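# Flip the grey finned box onto its fins

## Task

Roll the grey finned box upside down at its current spot so it ends up resting flat on its fins with its feet pointing upward.

## Robot and tools

Robot: two six-joint arms, left_arm and right_arm, each ending in a two-finger parallel gripper. The grippers point their fingers along their own +z axis and the fingers spread apart along y. end_effector_position is the point between the finger pads, roughly 1 cm short of the tips. A two-camera stand is fixed to the floor behind the arms, and a loose object can occasionally get a short nudge from outside.

Frames: the scene frame has its origin at table-top height, halfway between the nominal arm bases, with +z up, +x reaching out over the table and left_arm on the +y side (arm names do not match image sides). Calibrated bases in the scene frame: left_arm at (+0.026, +0.257, +0.013) m, quat_wxyz (+1.000, 0, 0, -0.019); right_arm at (+0.001, -0.338, +0.037) m, quat_wxyz (+1.000, 0, 0, +0.016). Hand positions, orientations, targets and wrist-camera poses in results are given in each arm's own base frame; the table and fixed cameras use the scene frame. Printed hand poses may be off by a few cm, more at long reach.

execute_actions(actions, cameras): actions is a list of actions; each action is a table of at most 15 rows, each row one 1/30 s control step, and a short table repeats its final row to fill 15 steps. Every row is one flat list of 14 numbers in [-1, 1] covering both arms: left_arm dx, dy, dz, rx, ry, rz, opening, then right_arm in that same order. dx..rz are an offset (not a pose) from that arm's Hand target as it stood when the action began, along that arm's base axes; each row counts from that start, not from the row before, while a new action starts from the updated Hand target, so repeating an offset keeps moving. Scale: 1.0 equals 0.6 m or 180 degrees; rx, ry, rz form one rotation vector, turning about the Hand target position. Opening is absolute: +1 fully open (0.094 m), -1 closed. Sending six zeros for an arm re-requests its current Hand target; always send the opening you want, since 0 is a real half-open command. cameras: list of names, ["all"], or []; by default images appear only for an empty actions list.

move(target, speed, blend, opening_speed, grip_force, blocking, cameras): target is either one 14-number row laid out as above, or a list of up to 15 such rows; every row is an offset from the Hand targets at the start of the move, not from the previous row. Paths are straight lines, last 0.5 to 10 s, and all arms finish together. speed: m/s, 0.002 to 4.3, default 0.25 (turns up to twice that in rad/s), one value or one per target. blend: corner-rounding radius in m per target; 0 means halt at each. opening_speed: rate along the -1..1 scale per second, at least 0.2. grip_force: newtons per finger pad, 10 to 50, one value or one per arm, persists; lower forces close slowly. blocking=false returns after about 0.5 s while motion continues. Paths do not avoid obstacles or the other arm, and faster moves hit harder and overshoot more. The result adds a move: line saying how it ended (done, off_target, moving, held, fault) and any limits (paced means the sent pose was clipped, held means steps were withheld). done means resting within 10 mm and 2 degrees; neither done nor off_target tells you about contact.

wait(seconds 0 to 10, cameras) lets time pass with commands held. stop(cameras) brakes a running move. zoom_image(camera, region [x0, y0, x1, y1] in pixels, at most 504 by 504) enlarges part of the latest image. read_manual(section="licences") only returns licence text. finished_scene(scene, 1 or 2) ends the scene irreversibly; the goal must hold with the robot let go.

Cameras: cam_head_left, cam_head_right, cam_high, cam_low, cam_left_wrist, cam_right_wrist, all 672x504.

Result lines: end_effector_position (m) and end_effector_quat_wxyz per arm; Hand target (the last commanded pose after clipping, base for the next offsets); Tool commands; grip_measured on the opening scale (reads slightly wide when empty, a bit narrow on a squeezed part); grip_effort_nm (motor effort, negative closing, not pad force); Joint velocities (may be omitted when all read within noise); joint torques (entries 3 and 4 wrap at ±28 N m); MOTOR HOT above 85 °C and OVER-TEMPERATURE FAULT at 100 °C, when that arm goes limp for 30 to 60 s or more.

Controller behaviour: each step the commanded orientation is clipped to within 40 degrees of the measured one. Grippers often stop a few cm short of target from friction or weight; waiting will not fix this, but resending (even all zeros) or adding the missing offset will. An arm blocked by something keeps pushing until commanded away, so to end a push command a target back past the gripper.

Avoid: anything leaving the table or being left off it; letting go of a moving part or letting it drop far; fast impacts on fixed or heavy things; the arms or grippers touching or pressing each other, including one gripper closing on the other's fingers (the clearance check does not guard grippers or wrist cameras); paths passing close to an arm's own base, which can flip its shoulder; long holding, full stretch or pushing at unreachable poses, which heats motors.

Each tool is called after ">>>" as name(argument=value, ...), one argument or row to a line, values as JSON.

## Session

>>> execute_actions(
  actions=[],
)

Scene clock: 0.00 s.
left_arm: end_effector_position=(+0.1935, +0.1162, +0.2045) grip_measured=+1.000 grip_effort_nm=n/a end_effector_quat_wxyz=(+0.168, +0.348, +0.922, -0.036) | right_arm: end_effector_position=(+0.3782, +0.0839, +0.3232) grip_measured=+1.000 grip_effort_nm=n/a end_effector_quat_wxyz=(+0.361, -0.079, +0.896, +0.245)
Joint positions: left_arm=[0.802 0.841 0.799 -1.459 0.338 1.512 0.094] | right_arm=[-0.008 0.898 0.937 -0.836 -0.525 0.036 0.094]
Joint velocities: within noise
Joint torques (N m): no reading
Heat: left arm: hottest elbow 33 °C; right arm: hottest waist 32 °C.
Hand target: left_arm +0.1971, +0.1200, +0.2124; +0.172, +0.350, +0.921, -0.027 | right_arm +0.3828, +0.0838, +0.3395; +0.376, -0.083, +0.890, +0.244
Tool commands: left_gripper/opening=+1.0 right_gripper/opening=+1.0

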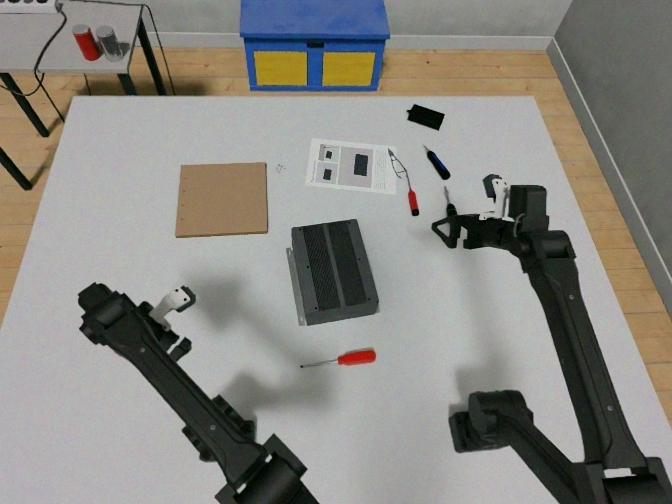

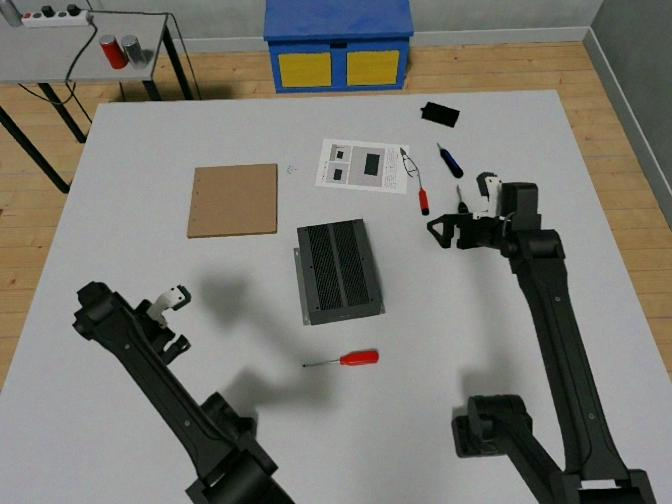

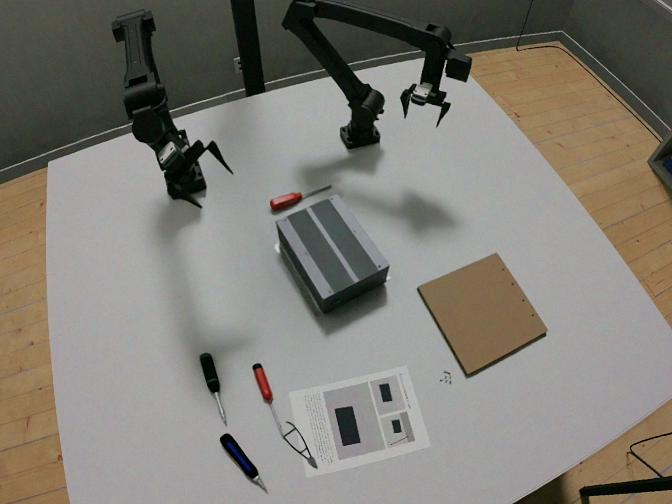

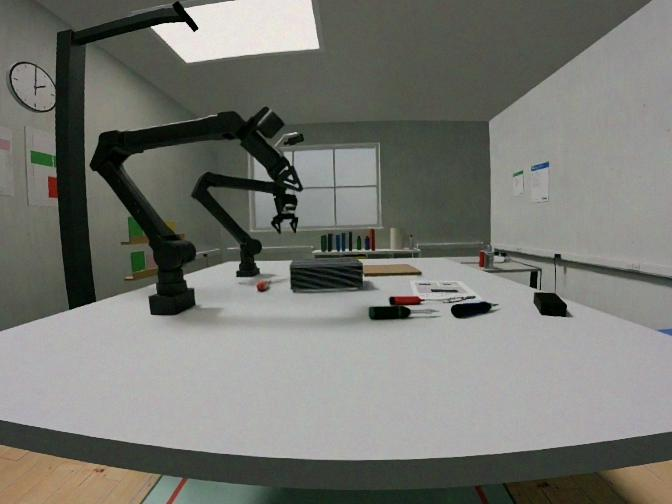

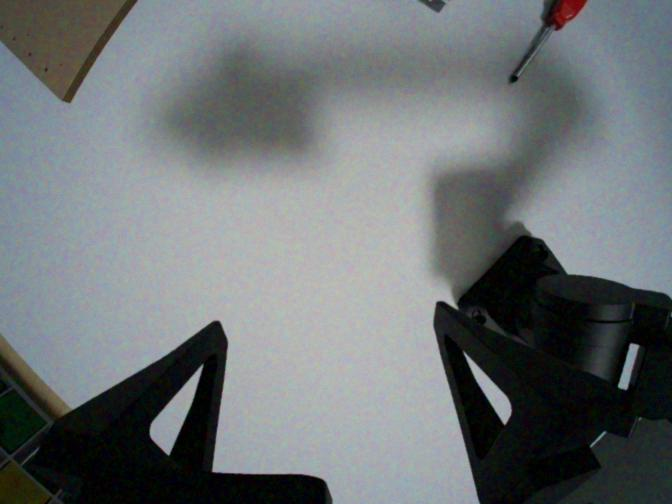

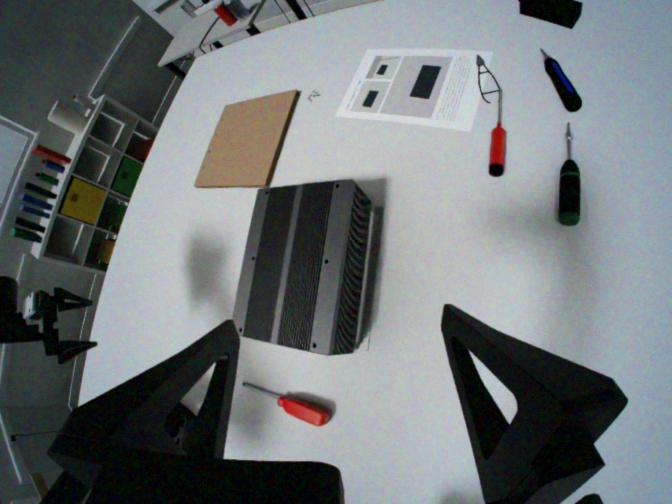

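>>> zoom_image(
  camera="cam_head_left",
  region=[250, 190, 430, 350],
)

>>> zoom_image(
  camera="cam_high",
  region=[240, 170, 420, 330],
)

>>> zoom_image(
  camera="cam_low",
  region=[240, 230, 440, 330],
)

>>> zoom_image(
  camera="cam_right_wrist",
  region=[220, 160, 400, 370],
)

Scaled by 2.800.

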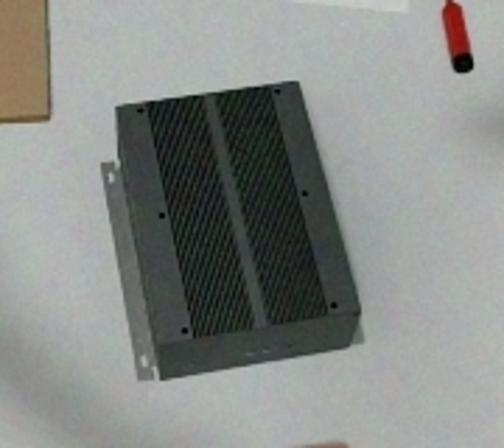

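Scaled by 2.800.

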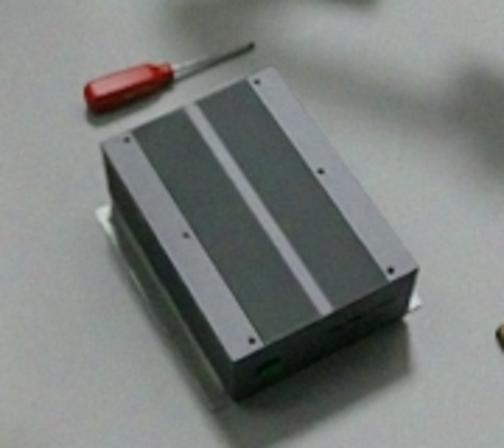

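Scaled by 2.520.

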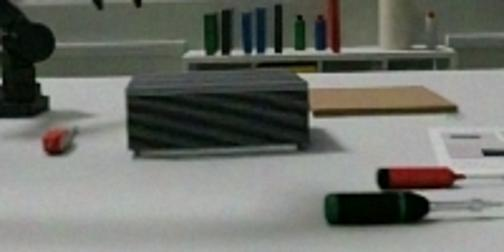

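Scaled by 2.400 from the camera's 672x504 image, which has a finer 960x720 frame.

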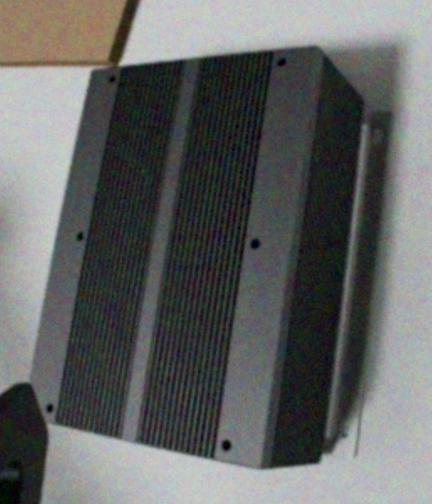

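>>> move(
  target=[0.318,-0.233,-0.203,-0.2867,0.2171,0.151,0.0,0.102,0.027,-0.45,0.1438,0.2434,0.0724,0.0],
  speed=0.2,
  cameras=["all"],
)

Scene clock: 80.90 s.
left_arm: end_effector_position=(+0.3745, -0.0204, +0.0922) grip_measured=+0.003 grip_effort_nm=-0.11 end_effector_quat_wxyz=(-0.003, -0.002, +0.873, -0.487) | right_arm: end_effector_position=(+0.4288, +0.1071, +0.0630) grip_measured=+0.002 grip_effort_nm=-0.09 end_effector_quat_wxyz=(-0.014, +0.003, +0.875, +0.484)
Joint positions: left_arm=[0.329 1.706 1 -1.352 0.934 0.573 0.047] | right_arm=[-0.092 1.781 1.037 -1.013 -0.999 -0.187 0.047]
Joint torques (N m): left_arm=[-1.55 -9.35 8.47 0.2 0.7 -0.26] | right_arm=[-1.96 -11.75 8.34 0.08 -0.8 -0.18]
Heat: left arm: hottest elbow 40 °C; right arm: hottest elbow 44 °C.
Hand target: left_arm +0.3879, -0.0198, +0.0905; -0.001, +0.000, +0.874, -0.485 | right_arm +0.4438, +0.1001, +0.0694; +0.000, +0.000, +0.875, +0.485
Off the commanded pose: left_arm 0.013 m, 0 deg | right_arm 0.018 m, 2 deg.
move: off_target (left_arm, right_arm)

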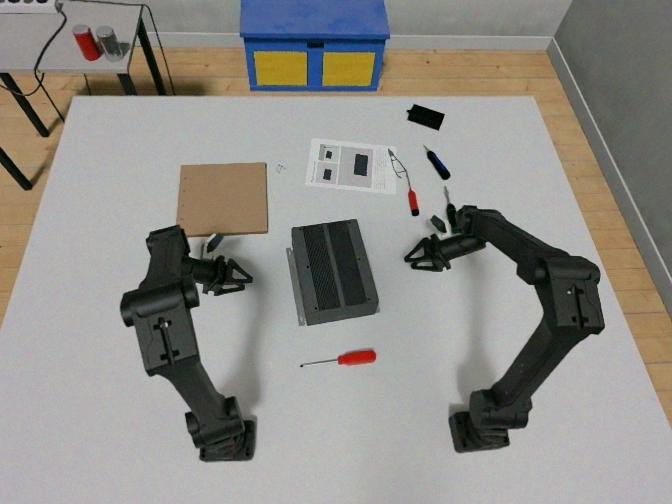

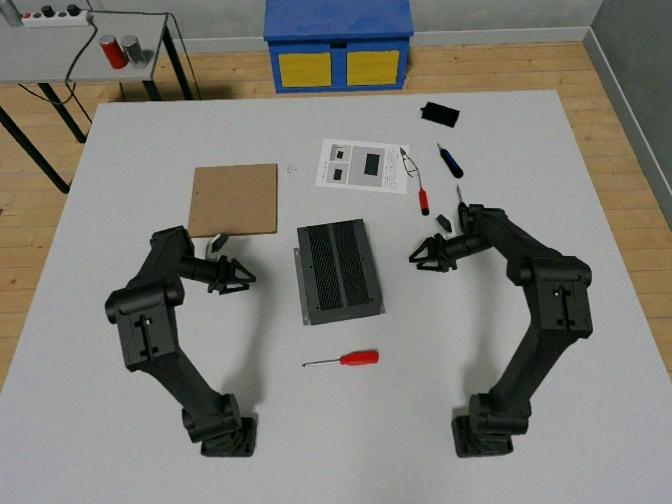

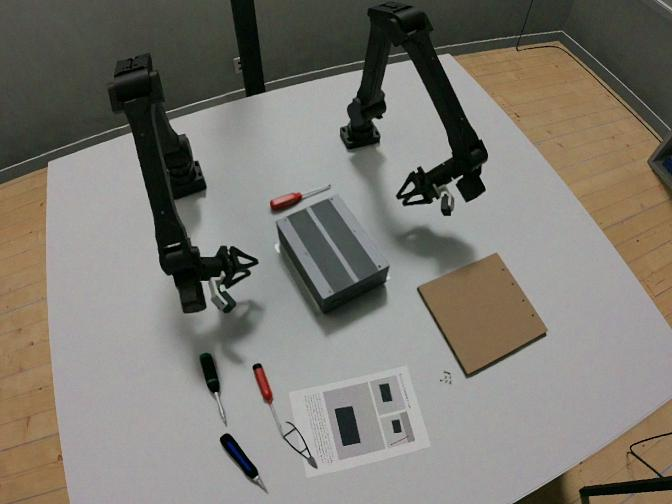

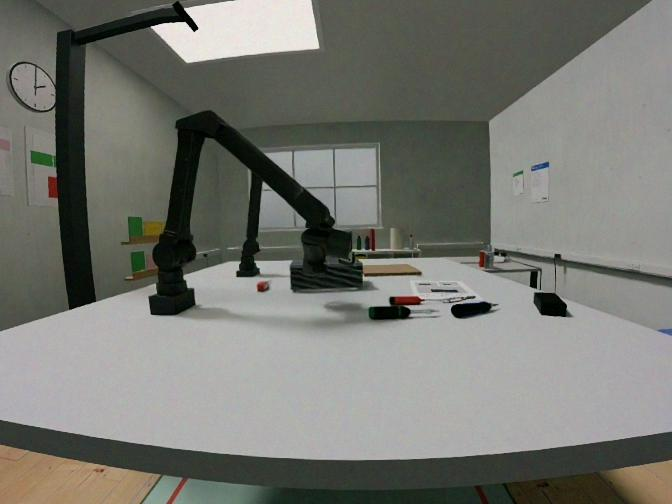

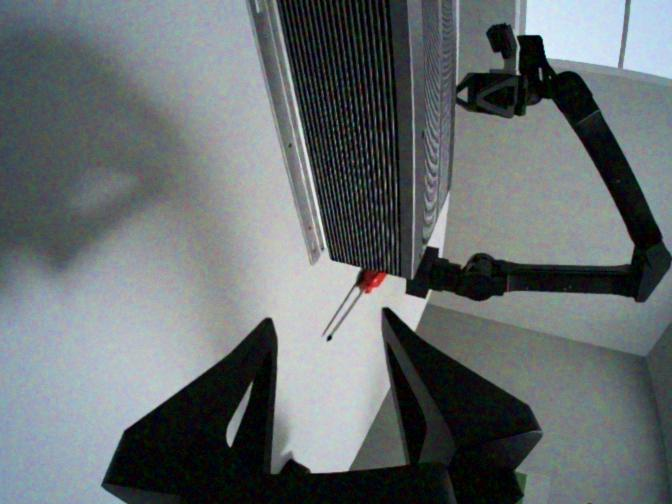

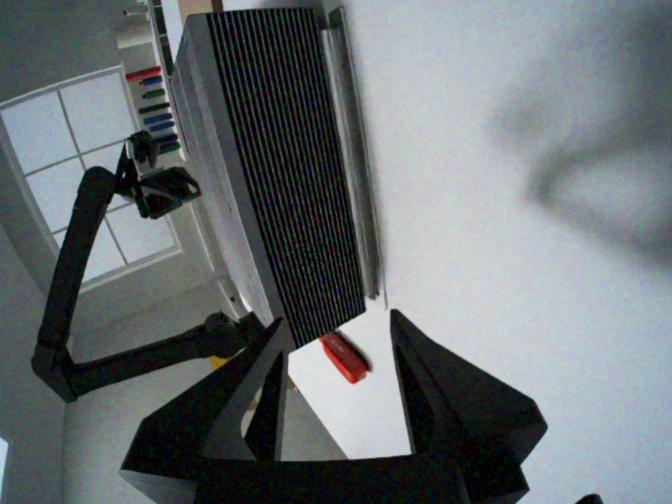

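>>> zoom_image(
  camera="cam_left_wrist",
  region=[230, 0, 470, 280],
)

>>> zoom_image(
  camera="cam_left_wrist",
  region=[250, 160, 390, 300],
)

>>> zoom_image(
  camera="cam_right_wrist",
  region=[180, 0, 420, 340],
)

>>> zoom_image(
  camera="cam_right_wrist",
  region=[310, 220, 410, 320],
)

>>> zoom_image(
  camera="cam_right_wrist",
  region=[300, 0, 400, 100],
)

Scaled by 1.800 from the camera's 672x504 image, which has a finer 960x720 frame.

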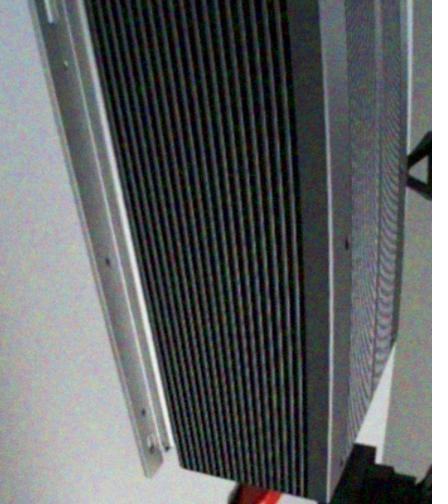

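Scaled by 3.600 from the camera's 672x504 image, which has a finer 960x720 frame.

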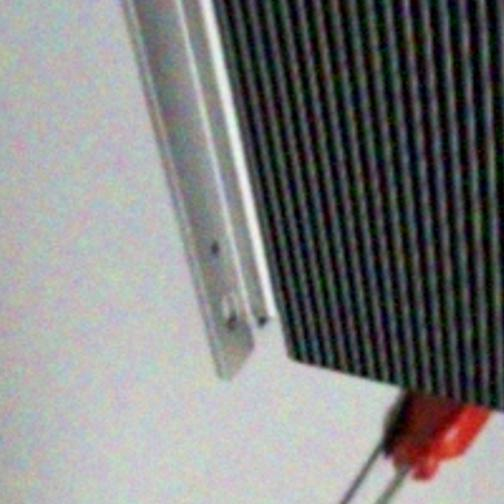

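Scaled by 1.482 from the camera's 672x504 image, which has a finer 960x720 frame.

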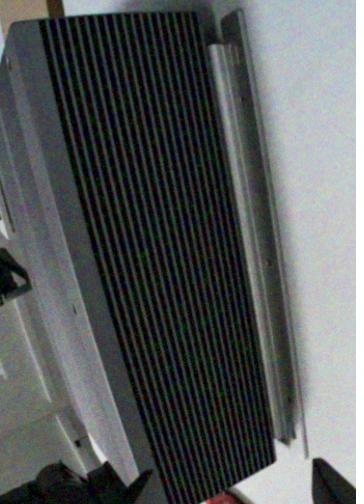

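Scaled by 5.040 from the camera's 672x504 image, which has a finer 960x720 frame.

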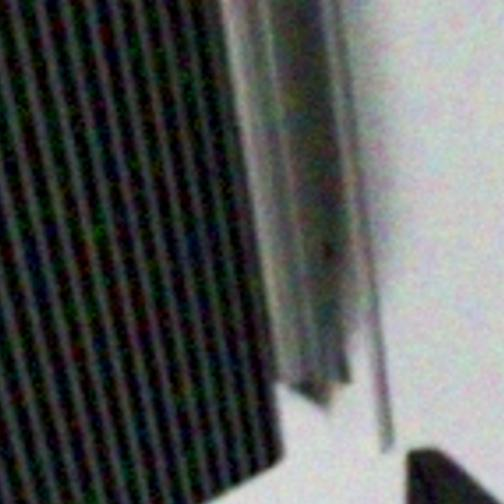

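Scaled by 5.040 from the camera's 672x504 image, which has a finer 960x720 frame.

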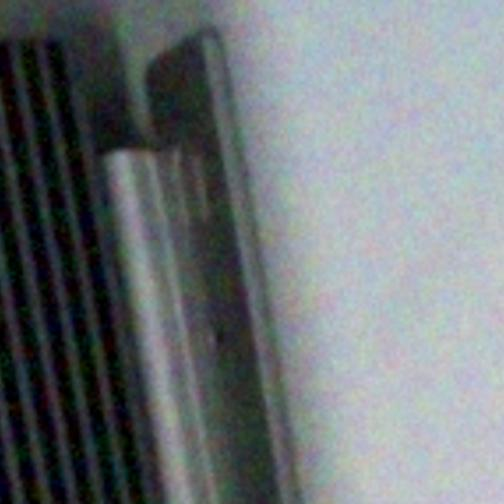

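>>> move(
  target=[
    [-0.12,-0.05,0.33,0.251,-0.251,-0.4525,0.3,0,0,0,0,0,0,0],
    [-0.303,-0.475,0.17,0.251,-0.251,-0.4525,0.3,0,0,0,0,0,0,0],
  ],
  speed=0.2,
  blend=0.05,
  cameras=["cam_head_left","cam_left_wrist","cam_right_wrist"],
)

Scene clock: 283.93 s.
left_arm: end_effector_position=(+0.2014, -0.2953, +0.1912) grip_measured=+0.297 grip_effort_nm=0.16 end_effector_quat_wxyz=(-0.007, +0.709, +0.705, -0.001) | right_arm: end_effector_position=(+0.4288, +0.1071, +0.0630) grip_measured=+0.002 grip_effort_nm=-0.09 end_effector_quat_wxyz=(-0.014, +0.002, +0.875, +0.484)
Joint positions: left_arm=[-0.969 1.3 1.104 -1.388 0.004 0.608 0.061] | right_arm=[-0.092 1.781 1.037 -1.013 -0.999 -0.188 0.047]
Joint torques (N m): left_arm=[-1.2 -6.3 9.99 1.01 0 -0.29] | right_arm=[-1.44 -12.45 8.06 -0.09 -0.82 -0.22]
Heat: left arm: hottest elbow 41 °C; right arm: hottest elbow 40 °C.
Hand target: left_arm +0.2060, -0.3049, +0.1926; +0.000, +0.706, +0.708, +0.000 | right_arm +0.4438, +0.1001, +0.0694; +0.000, +0.000, +0.875, +0.485
Off the commanded pose: left_arm 0.011 m, 1 deg | right_arm 0.018 m, 2 deg.
move: off_target (left_arm, right_arm)
Images, in order (width x height): cam_head_left 672x504, cam_left_wrist 672x504, cam_right_wrist 672x504.

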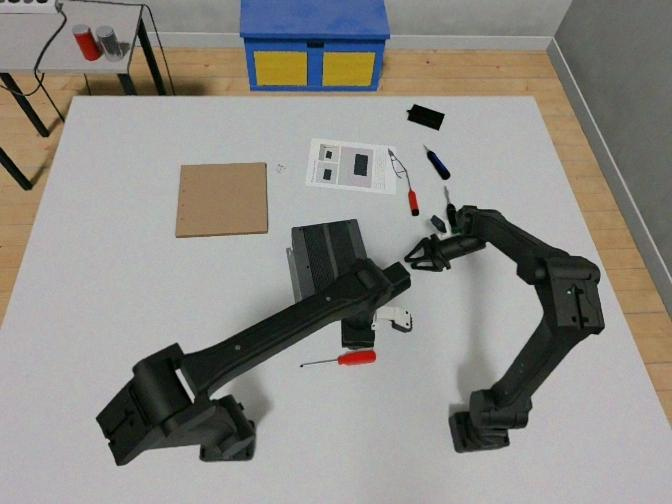

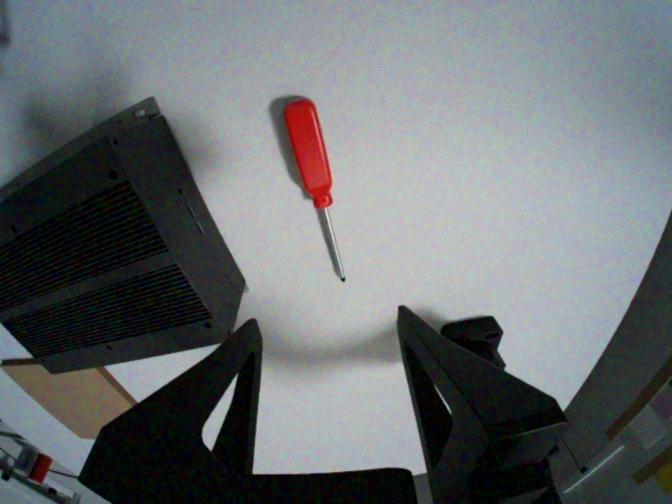

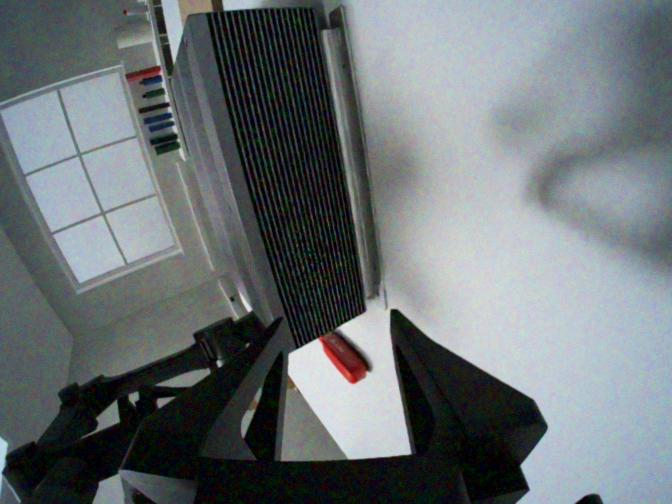

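>>> zoom_image(
  camera="cam_left_wrist",
  region=[90, 80, 270, 360],
)

>>> zoom_image(
  camera="cam_left_wrist",
  region=[100, 90, 200, 190],
)

>>> zoom_image(
  camera="cam_left_wrist",
  region=[180, 250, 280, 350],
)

Scaled by 1.800 from the camera's 672x504 image, which has a finer 960x720 frame.

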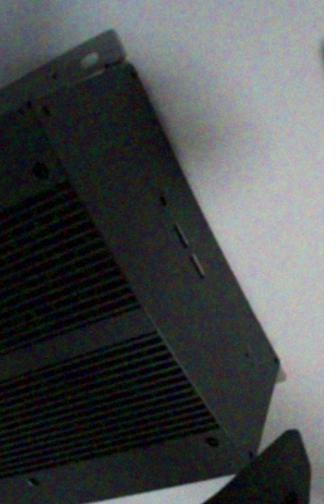

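Scaled by 5.040 from the camera's 672x504 image, which has a finer 960x720 frame.

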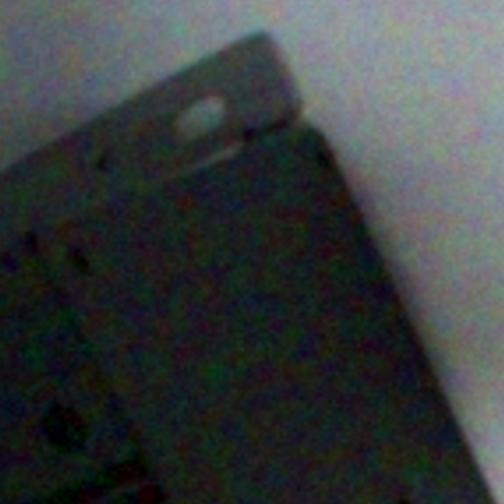

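Scaled by 5.040 from the camera's 672x504 image, which has a finer 960x720 frame.

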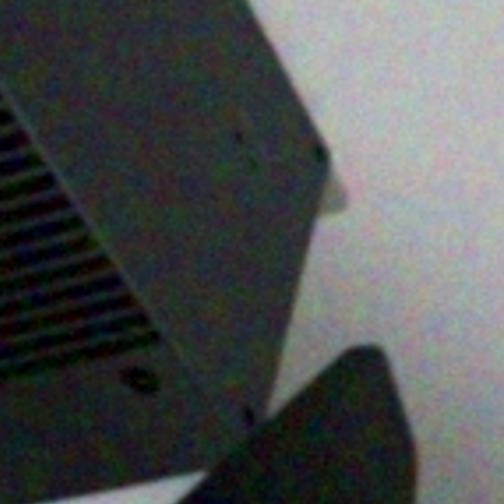

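>>> move(
  target=[0.016,-0.0495,-0.27,0,0,0.044,0.3,0,0,0,0,0,0,0],
  speed=0.15,
  cameras=["cam_left_wrist","cam_head_left","cam_high"],
)

Scene clock: 346.67 s.
left_arm: end_effector_position=(+0.2182, -0.3319, +0.0388) grip_measured=+0.297 grip_effort_nm=0.16 end_effector_quat_wxyz=(+0.004, +0.657, +0.754, -0.003) | right_arm: end_effector_position=(+0.4288, +0.1071, +0.0630) grip_measured=+0.002 grip_effort_nm=-0.09 end_effector_quat_wxyz=(-0.014, +0.002, +0.875, +0.484)
Joint positions: left_arm=[-0.986 1.558 0.933 -0.936 0.004 0.447 0.061] | right_arm=[-0.092 1.781 1.037 -1.013 -0.999 -0.188 0.047]
Joint torques (N m): left_arm=[-1.67 -8.7 7.05 1.14 -0.01 -0.35] | right_arm=[-1.79 -12.28 8.24 -0.14 -0.86 -0.23]
Heat: left arm: hottest elbow 44 °C; right arm: hottest elbow 41 °C.
Hand target: left_arm +0.2156, -0.3345, +0.0306; +0.000, +0.656, +0.755, +0.000 | right_arm +0.4438, +0.1001, +0.0694; +0.000, +0.000, +0.875, +0.485
Off the commanded pose: left_arm 0.009 m, 1 deg | right_arm 0.018 m, 2 deg.
move: off_target (right_arm)
Images, in order (width x height): cam_head_left 672x504, cam_high 672x504, cam_left_wrist 672x504.

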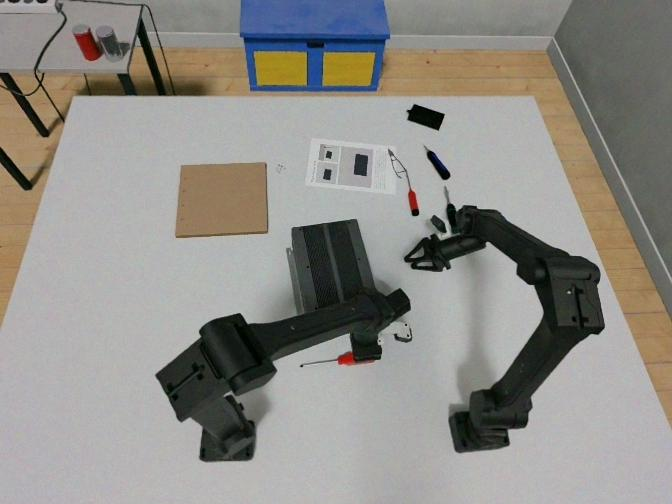

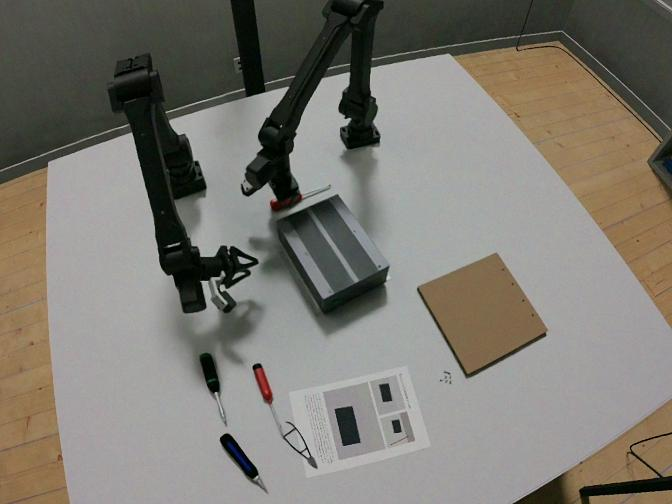

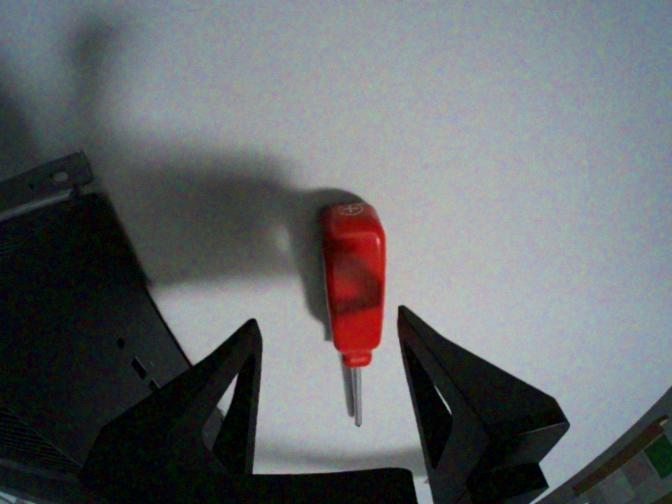

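>>> move(
  target=[-0.018,0.004,-0.038,0,0,0,0.3,0,0,0,0,0,0,0],
  speed=0.08,
  cameras=["cam_left_wrist"],
)

Scene clock: 362.90 s.
left_arm: end_effector_position=(+0.2085, -0.3316, +0.0177) grip_measured=+0.297 grip_effort_nm=0.16 end_effector_quat_wxyz=(+0.007, +0.657, +0.754, -0.004) | right_arm: end_effector_position=(+0.4288, +0.1071, +0.0630) grip_measured=+0.002 grip_effort_nm=-0.09 end_effector_quat_wxyz=(-0.014, +0.002, +0.875, +0.484)
Joint positions: left_arm=[-1.007 1.579 0.89 -0.866 0.004 0.428 0.061] | right_arm=[-0.092 1.781 1.037 -1.013 -0.999 -0.188 0.047]
Joint torques (N m): left_arm=[-1.55 -8.35 6.45 1.09 -0.01 -0.34] | right_arm=[-1.67 -12.28 8.29 0.05 -0.79 -0.17]
Heat: left arm: hottest elbow 42 °C; right arm: hottest elbow 41 °C.
Hand target: left_arm +0.2048, -0.3320, +0.0077; -0.001, +0.656, +0.755, +0.000 | right_arm +0.4438, +0.1001, +0.0694; +0.000, +0.000, +0.875, +0.485
Off the commanded pose: left_arm 0.011 m, 1 deg | right_arm 0.018 m, 2 deg.
move: off_target (left_arm, right_arm)
Images, in order (width x height): cam_left_wrist 672x504.

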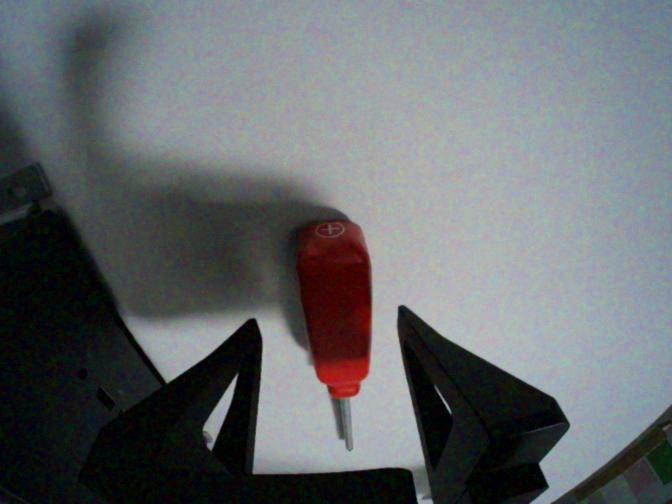

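>>> move(
  target=[-0.006,0.0,-0.027,0,0,0,0.3,0,0,0,0,0,0,0],
  speed=0.06,
  cameras=["cam_left_wrist"],
)

Scene clock: 369.63 s.
left_arm: end_effector_position=(+0.2054, -0.3321, +0.0018) grip_measured=+0.297 grip_effort_nm=0.16 end_effector_quat_wxyz=(+0.007, +0.657, +0.754, -0.004) | right_arm: end_effector_position=(+0.4288, +0.1071, +0.0630) grip_measured=+0.002 grip_effort_nm=-0.09 end_effector_quat_wxyz=(-0.014, +0.002, +0.875, +0.484)
Joint positions: left_arm=[-1.014 1.607 0.87 -0.817 0.004 0.42 0.061] | right_arm=[-0.092 1.781 1.037 -1.013 -0.999 -0.188 0.047]
Joint torques (N m): left_arm=[-1.73 -8.35 6.12 1.06 -0.01 -0.32] | right_arm=[-2.32 -12.45 8.14 -0.05 -0.8 -0.22]
Heat: left arm: hottest elbow 41 °C; right arm: hottest elbow 41 °C.
Hand target: left_arm +0.2013, -0.3320, -0.0085; +0.000, +0.656, +0.755, +0.000 | right_arm +0.4438, +0.1001, +0.0694; +0.000, +0.000, +0.875, +0.485
Off the commanded pose: left_arm 0.011 m, 1 deg | right_arm 0.018 m, 2 deg.
move: off_target (left_arm, right_arm)
Images, in order (width x height): cam_left_wrist 672x504.

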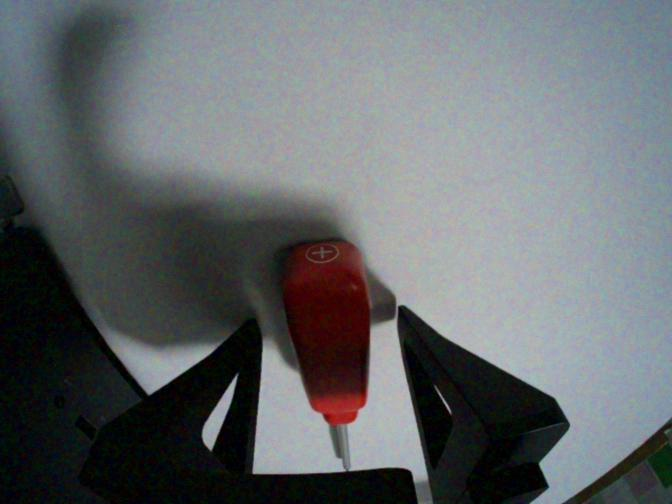

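>>> move(
  target=[0,0,0,0,0,0,-0.7,0,0,0,0,0,0,0],
  speed=0.06,
  opening_speed=0.5,
  grip_force=[25,50],
  cameras=["cam_left_wrist"],
)

Scene clock: 379.67 s.
left_arm: end_effector_position=(+0.2052, -0.3323, +0.0018) grip_measured=-0.390 grip_effort_nm=-0.49 end_effector_quat_wxyz=(+0.007, +0.657, +0.754, -0.004) | right_arm: end_effector_position=(+0.4288, +0.1071, +0.0630) grip_measured=+0.002 grip_effort_nm=-0.09 end_effector_quat_wxyz=(-0.014, +0.002, +0.875, +0.484)
Joint positions: left_arm=[-1.015 1.607 0.87 -0.817 0.004 0.418 0.029] | right_arm=[-0.092 1.781 1.037 -1.013 -0.999 -0.188 0.047]
Joint torques (N m): left_arm=[-1.49 -8.18 6.15 1.09 -0.01 -0.32] | right_arm=[-2.02 -11.81 8.21 -0.16 -0.79 -0.19]
Heat: left arm: hottest elbow 41 °C; right arm: hottest elbow 41 °C.
Hand target: left_arm +0.2012, -0.3321, -0.0085; -0.001, +0.656, +0.755, +0.000 | right_arm +0.4438, +0.1001, +0.0694; +0.000, +0.000, +0.875, +0.485
Off the commanded pose: left_arm 0.011 m, 1 deg | right_arm 0.018 m, 2 deg.
grip_force (N): 25, 50
move: off_target (left_arm, right_arm)
Images, in order (width x height): cam_left_wrist 672x504.

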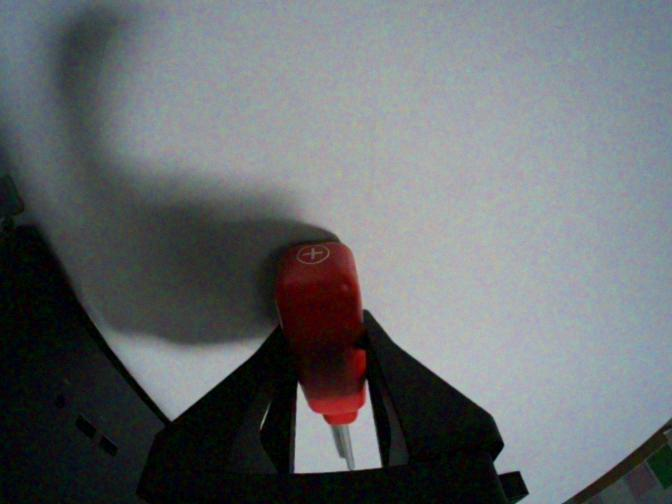

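>>> move(
  target=[
    [0,0,0.2,0,0,0,-0.7,0,0,0,0,0,0,0],
    [0.115,0.5,0.2,0,0,0.25,-0.7,0,0,0,0,0,0,0],
  ],
  speed=0.15,
  blend=0.03,
  cameras=["cam_left_wrist","cam_head_left"],
)

Scene clock: 394.20 s.
left_arm: end_effector_position=(+0.2707, -0.0345, +0.1076) grip_measured=-0.391 grip_effort_nm=-0.55 end_effector_quat_wxyz=(-0.003, +0.314, +0.949, -0.001) | right_arm: end_effector_position=(+0.4288, +0.1071, +0.0630) grip_measured=+0.002 grip_effort_nm=-0.09 end_effector_quat_wxyz=(-0.014, +0.002, +0.875, +0.484)
Joint positions: left_arm=[-0.124 1.13 0.736 -1.183 0.002 0.515 0.029] | right_arm=[-0.092 1.781 1.037 -1.013 -0.999 -0.188 0.047]
Joint torques (N m): left_arm=[-0.15 -5.3 8.14 0.29 0.09 -0.06] | right_arm=[-2.2 -12.22 7.99 -0.17 -0.78 -0.19]
Heat: left arm: hottest elbow 40 °C; right arm: hottest elbow 41 °C.
Hand target: left_arm +0.2702, -0.0321, +0.1115; +0.000, +0.317, +0.948, -0.001 | right_arm +0.4438, +0.1001, +0.0694; +0.000, +0.000, +0.875, +0.485
Off the commanded pose: left_arm 0.005 m, 0 deg | right_arm 0.018 m, 2 deg.
grip_force (N): 25, 50
move: off_target (right_arm)
Images, in order (width x height): cam_head_left 672x504, cam_left_wrist 672x504.

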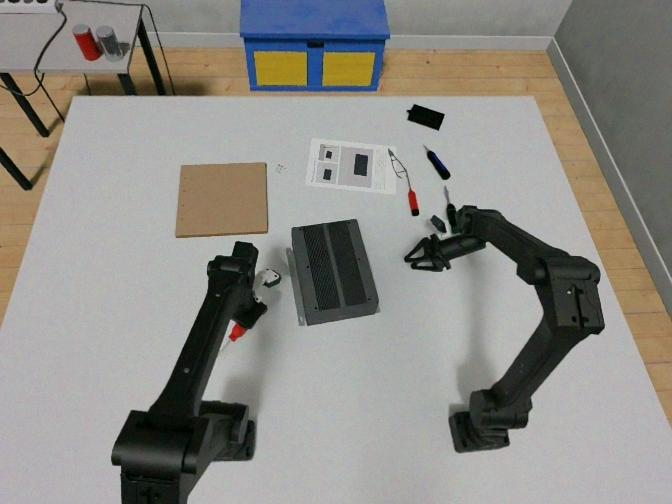

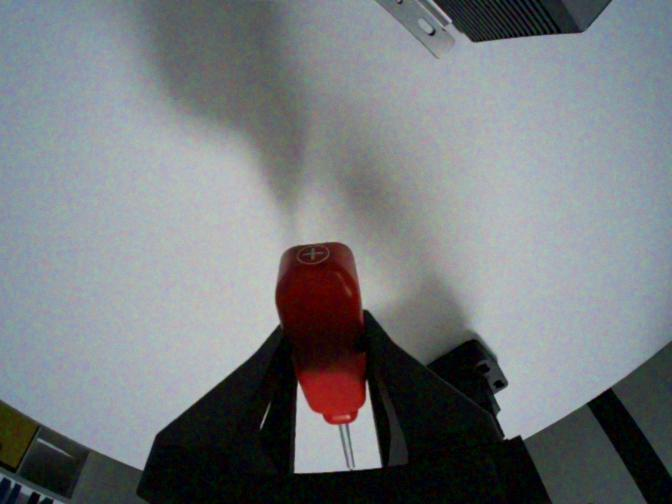

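>>> move(
  target=[0,0,-0.175,0,0,0,-0.7,0,0,0,0,0,0,0],
  speed=0.1,
  cameras=["cam_left_wrist"],
)

Scene clock: 400.60 s.
left_arm: end_effector_position=(+0.2698, -0.0343, +0.0111) grip_measured=-0.391 grip_effort_nm=-0.55 end_effector_quat_wxyz=(+0.004, +0.315, +0.949, +0.000) | right_arm: end_effector_position=(+0.4288, +0.1071, +0.0630) grip_measured=+0.002 grip_effort_nm=-0.09 end_effector_quat_wxyz=(-0.014, +0.002, +0.875, +0.484)
Joint positions: left_arm=[-0.124 1.298 0.569 -0.835 0.002 0.516 0.029] | right_arm=[-0.092 1.781 1.037 -1.013 -0.999 -0.188 0.047]
Joint torques (N m): left_arm=[-0.09 -3.84 6.42 1.07 0.1 -0.06] | right_arm=[-1.79 -11.69 8.13 -0.05 -0.78 -0.19]
Heat: left arm: hottest elbow 40 °C; right arm: hottest elbow 41 °C.
Hand target: left_arm +0.2702, -0.0321, +0.0065; +0.000, +0.317, +0.948, -0.001 | right_arm +0.4438, +0.1001, +0.0694; +0.000, +0.000, +0.875, +0.485
Off the commanded pose: left_arm 0.005 m, 1 deg | right_arm 0.018 m, 2 deg.
grip_force (N): 25, 50
move: off_target (right_arm)
Images, in order (width x height): cam_left_wrist 672x504.

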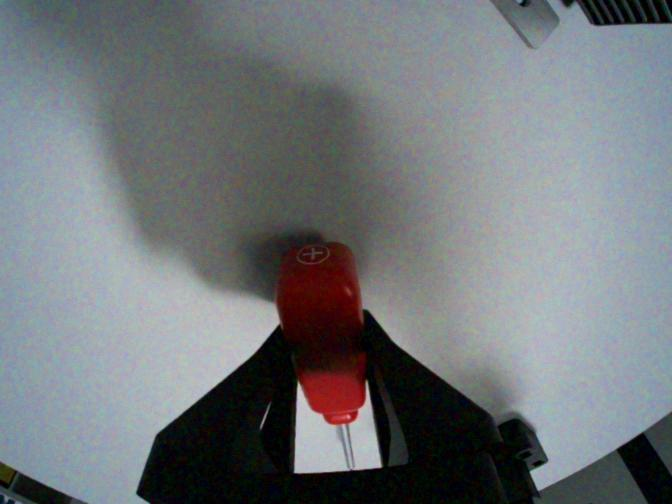

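>>> move(
  target=[0,0,-0.014,0,0,0,-0.7,0,0,0,0,0,0,0],
  speed=0.03,
  cameras=["cam_left_wrist"],
)

Scene clock: 404.17 s.
left_arm: end_effector_position=(+0.2709, -0.0345, +0.0033) grip_measured=-0.391 grip_effort_nm=-0.55 end_effector_quat_wxyz=(+0.005, +0.315, +0.949, +0.000) | right_arm: end_effector_position=(+0.4288, +0.1071, +0.0630) grip_measured=+0.002 grip_effort_nm=-0.09 end_effector_quat_wxyz=(-0.014, +0.002, +0.875, +0.484)
Joint positions: left_arm=[-0.124 1.32 0.561 -0.802 0.002 0.516 0.029] | right_arm=[-0.092 1.781 1.037 -1.013 -0.999 -0.188 0.047]
Joint torques (N m): left_arm=[-0.15 -3.96 6.15 1.05 0.09 -0.06] | right_arm=[-1.85 -11.99 8.13 -0.09 -0.83 -0.22]
Heat: left arm: hottest elbow 40 °C; right arm: hottest elbow 41 °C.
Hand target: left_arm +0.2702, -0.0321, -0.0019; +0.000, +0.317, +0.948, -0.001 | right_arm +0.4438, +0.1001, +0.0694; +0.000, +0.000, +0.875, +0.485
Off the commanded pose: left_arm 0.006 m, 1 deg | right_arm 0.018 m, 2 deg.
grip_force (N): 25, 50
move: off_target (right_arm)
Images, in order (width x height): cam_left_wrist 672x504.

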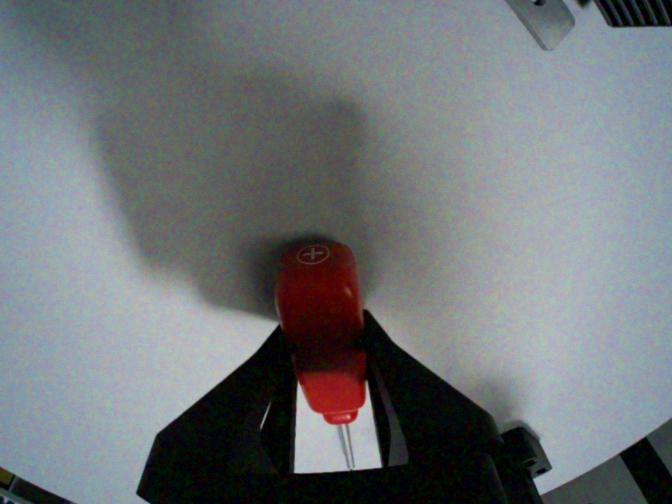

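>>> move(
  target=[0,0,-0.006,0,0,0,-0.7,0,0,0,0,0,0,0],
  speed=0.02,
  cameras=["cam_left_wrist"],
)

Scene clock: 407.90 s.
left_arm: end_effector_position=(+0.2720, -0.0346, +0.0021) grip_measured=-0.391 grip_effort_nm=-0.55 end_effector_quat_wxyz=(+0.006, +0.315, +0.949, +0.000) | right_arm: end_effector_position=(+0.4288, +0.1071, +0.0630) grip_measured=+0.002 grip_effort_nm=-0.09 end_effector_quat_wxyz=(-0.014, +0.002, +0.875, +0.484)
Joint positions: left_arm=[-0.124 1.325 0.561 -0.795 0.002 0.516 0.029] | right_arm=[-0.092 1.781 1.037 -1.013 -0.999 -0.188 0.047]
Joint torques (N m): left_arm=[-0.15 -3.66 5.78 1.31 0.1 -0.06] | right_arm=[-1.49 -12.34 8.25 -0.12 -0.78 -0.21]
Heat: left arm: hottest elbow 40 °C; right arm: hottest elbow 41 °C.
Hand target: left_arm +0.2702, -0.0321, -0.0055; +0.000, +0.317, +0.948, -0.001 | right_arm +0.4438, +0.1001, +0.0694; +0.000, +0.000, +0.875, +0.485
Off the commanded pose: left_arm 0.008 m, 1 deg | right_arm 0.018 m, 2 deg.
grip_force (N): 25, 50
move: off_target (right_arm)
Images, in order (width x height): cam_left_wrist 672x504.

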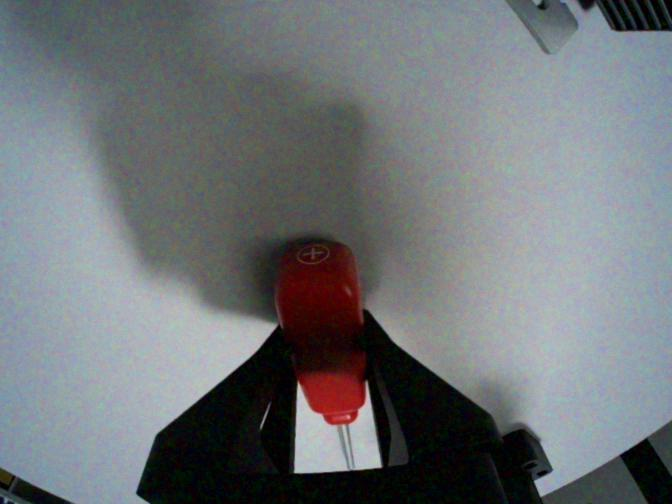

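>>> move(
  target=[0,0,-0.005,0,0,0,-0.7,0,0,0,0,0,0,0],
  speed=0.02,
)

>>> move(
  target=[0,0,0,0,0,0,0.2,0,0,0,0,0,0,0],
  speed=0.02,
  opening_speed=0.3,
  cameras=["cam_left_wrist"],
)

Scene clock: 413.10 s.
left_arm: end_effector_position=(+0.2732, -0.0348, +0.0021) grip_measured=-0.391 grip_effort_nm=-0.55 end_effector_quat_wxyz=(+0.008, +0.315, +0.949, +0.001) | right_arm: end_effector_position=(+0.4288, +0.1071, +0.0630) grip_measured=+0.002 grip_effort_nm=-0.09 end_effector_quat_wxyz=(-0.014, +0.002, +0.875, +0.484)
Joint positions: left_arm=[-0.124 1.325 0.561 -0.79 0.002 0.516 0.029] | right_arm=[-0.092 1.781 1.037 -1.013 -0.999 -0.188 0.047]
Joint torques (N m): left_arm=[-0.03 -3.14 5.49 1.62 0.11 -0.06] | right_arm=[-1.85 -12.16 8.01 -0.21 -0.78 -0.19]
Heat: left arm: hottest elbow 40 °C; right arm: hottest elbow 41 °C.
Hand target: left_arm +0.2702, -0.0321, -0.0084; +0.000, +0.317, +0.948, -0.001 | right_arm +0.4438, +0.1001, +0.0694; +0.000, +0.000, +0.875, +0.485
Off the commanded pose: left_arm 0.011 m, 1 deg | right_arm 0.018 m, 2 deg.
grip_force (N): 25, 50
move: off_target (left_arm, right_arm)

Scene clock: 416.40 s.
left_arm: end_effector_position=(+0.2726, -0.0347, -0.0013) grip_measured=+0.196 grip_effort_nm=0.17 end_effector_quat_wxyz=(+0.007, +0.315, +0.949, +0.001) | right_arm: end_effector_position=(+0.4288, +0.1071, +0.0630) grip_measured=+0.002 grip_effort_nm=-0.09 end_effector_quat_wxyz=(-0.014, +0.002, +0.875, +0.484)
Joint positions: left_arm=[-0.124 1.334 0.556 -0.778 0.002 0.516 0.056] | right_arm=[-0.092 1.781 1.037 -1.013 -0.999 -0.188 0.047]
Joint torques (N m): left_arm=[0.03 -3.78 5.79 1.14 0.11 -0.06] | right_arm=[-2.08 -12.16 8.18 -0.05 -0.8 -0.14]
Heat: left arm: hottest elbow 40 °C; right arm: hottest elbow 41 °C.
Hand target: left_arm +0.2702, -0.0321, -0.0085; +0.000, +0.317, +0.948, -0.001 | right_arm +0.4438, +0.1001, +0.0694; +0.000, +0.000, +0.875, +0.485
Off the commanded pose: left_arm 0.008 m, 1 deg | right_arm 0.018 m, 2 deg.
grip_force (N): 25, 50
move: off_target (right_arm)
Images, in order (width x height): cam_left_wrist 672x504.

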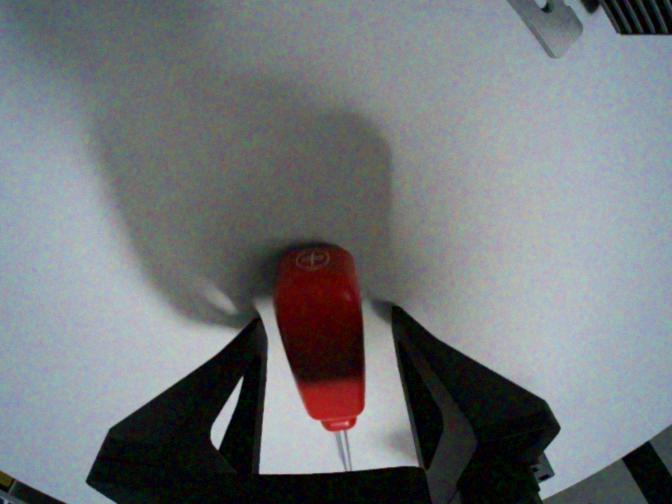

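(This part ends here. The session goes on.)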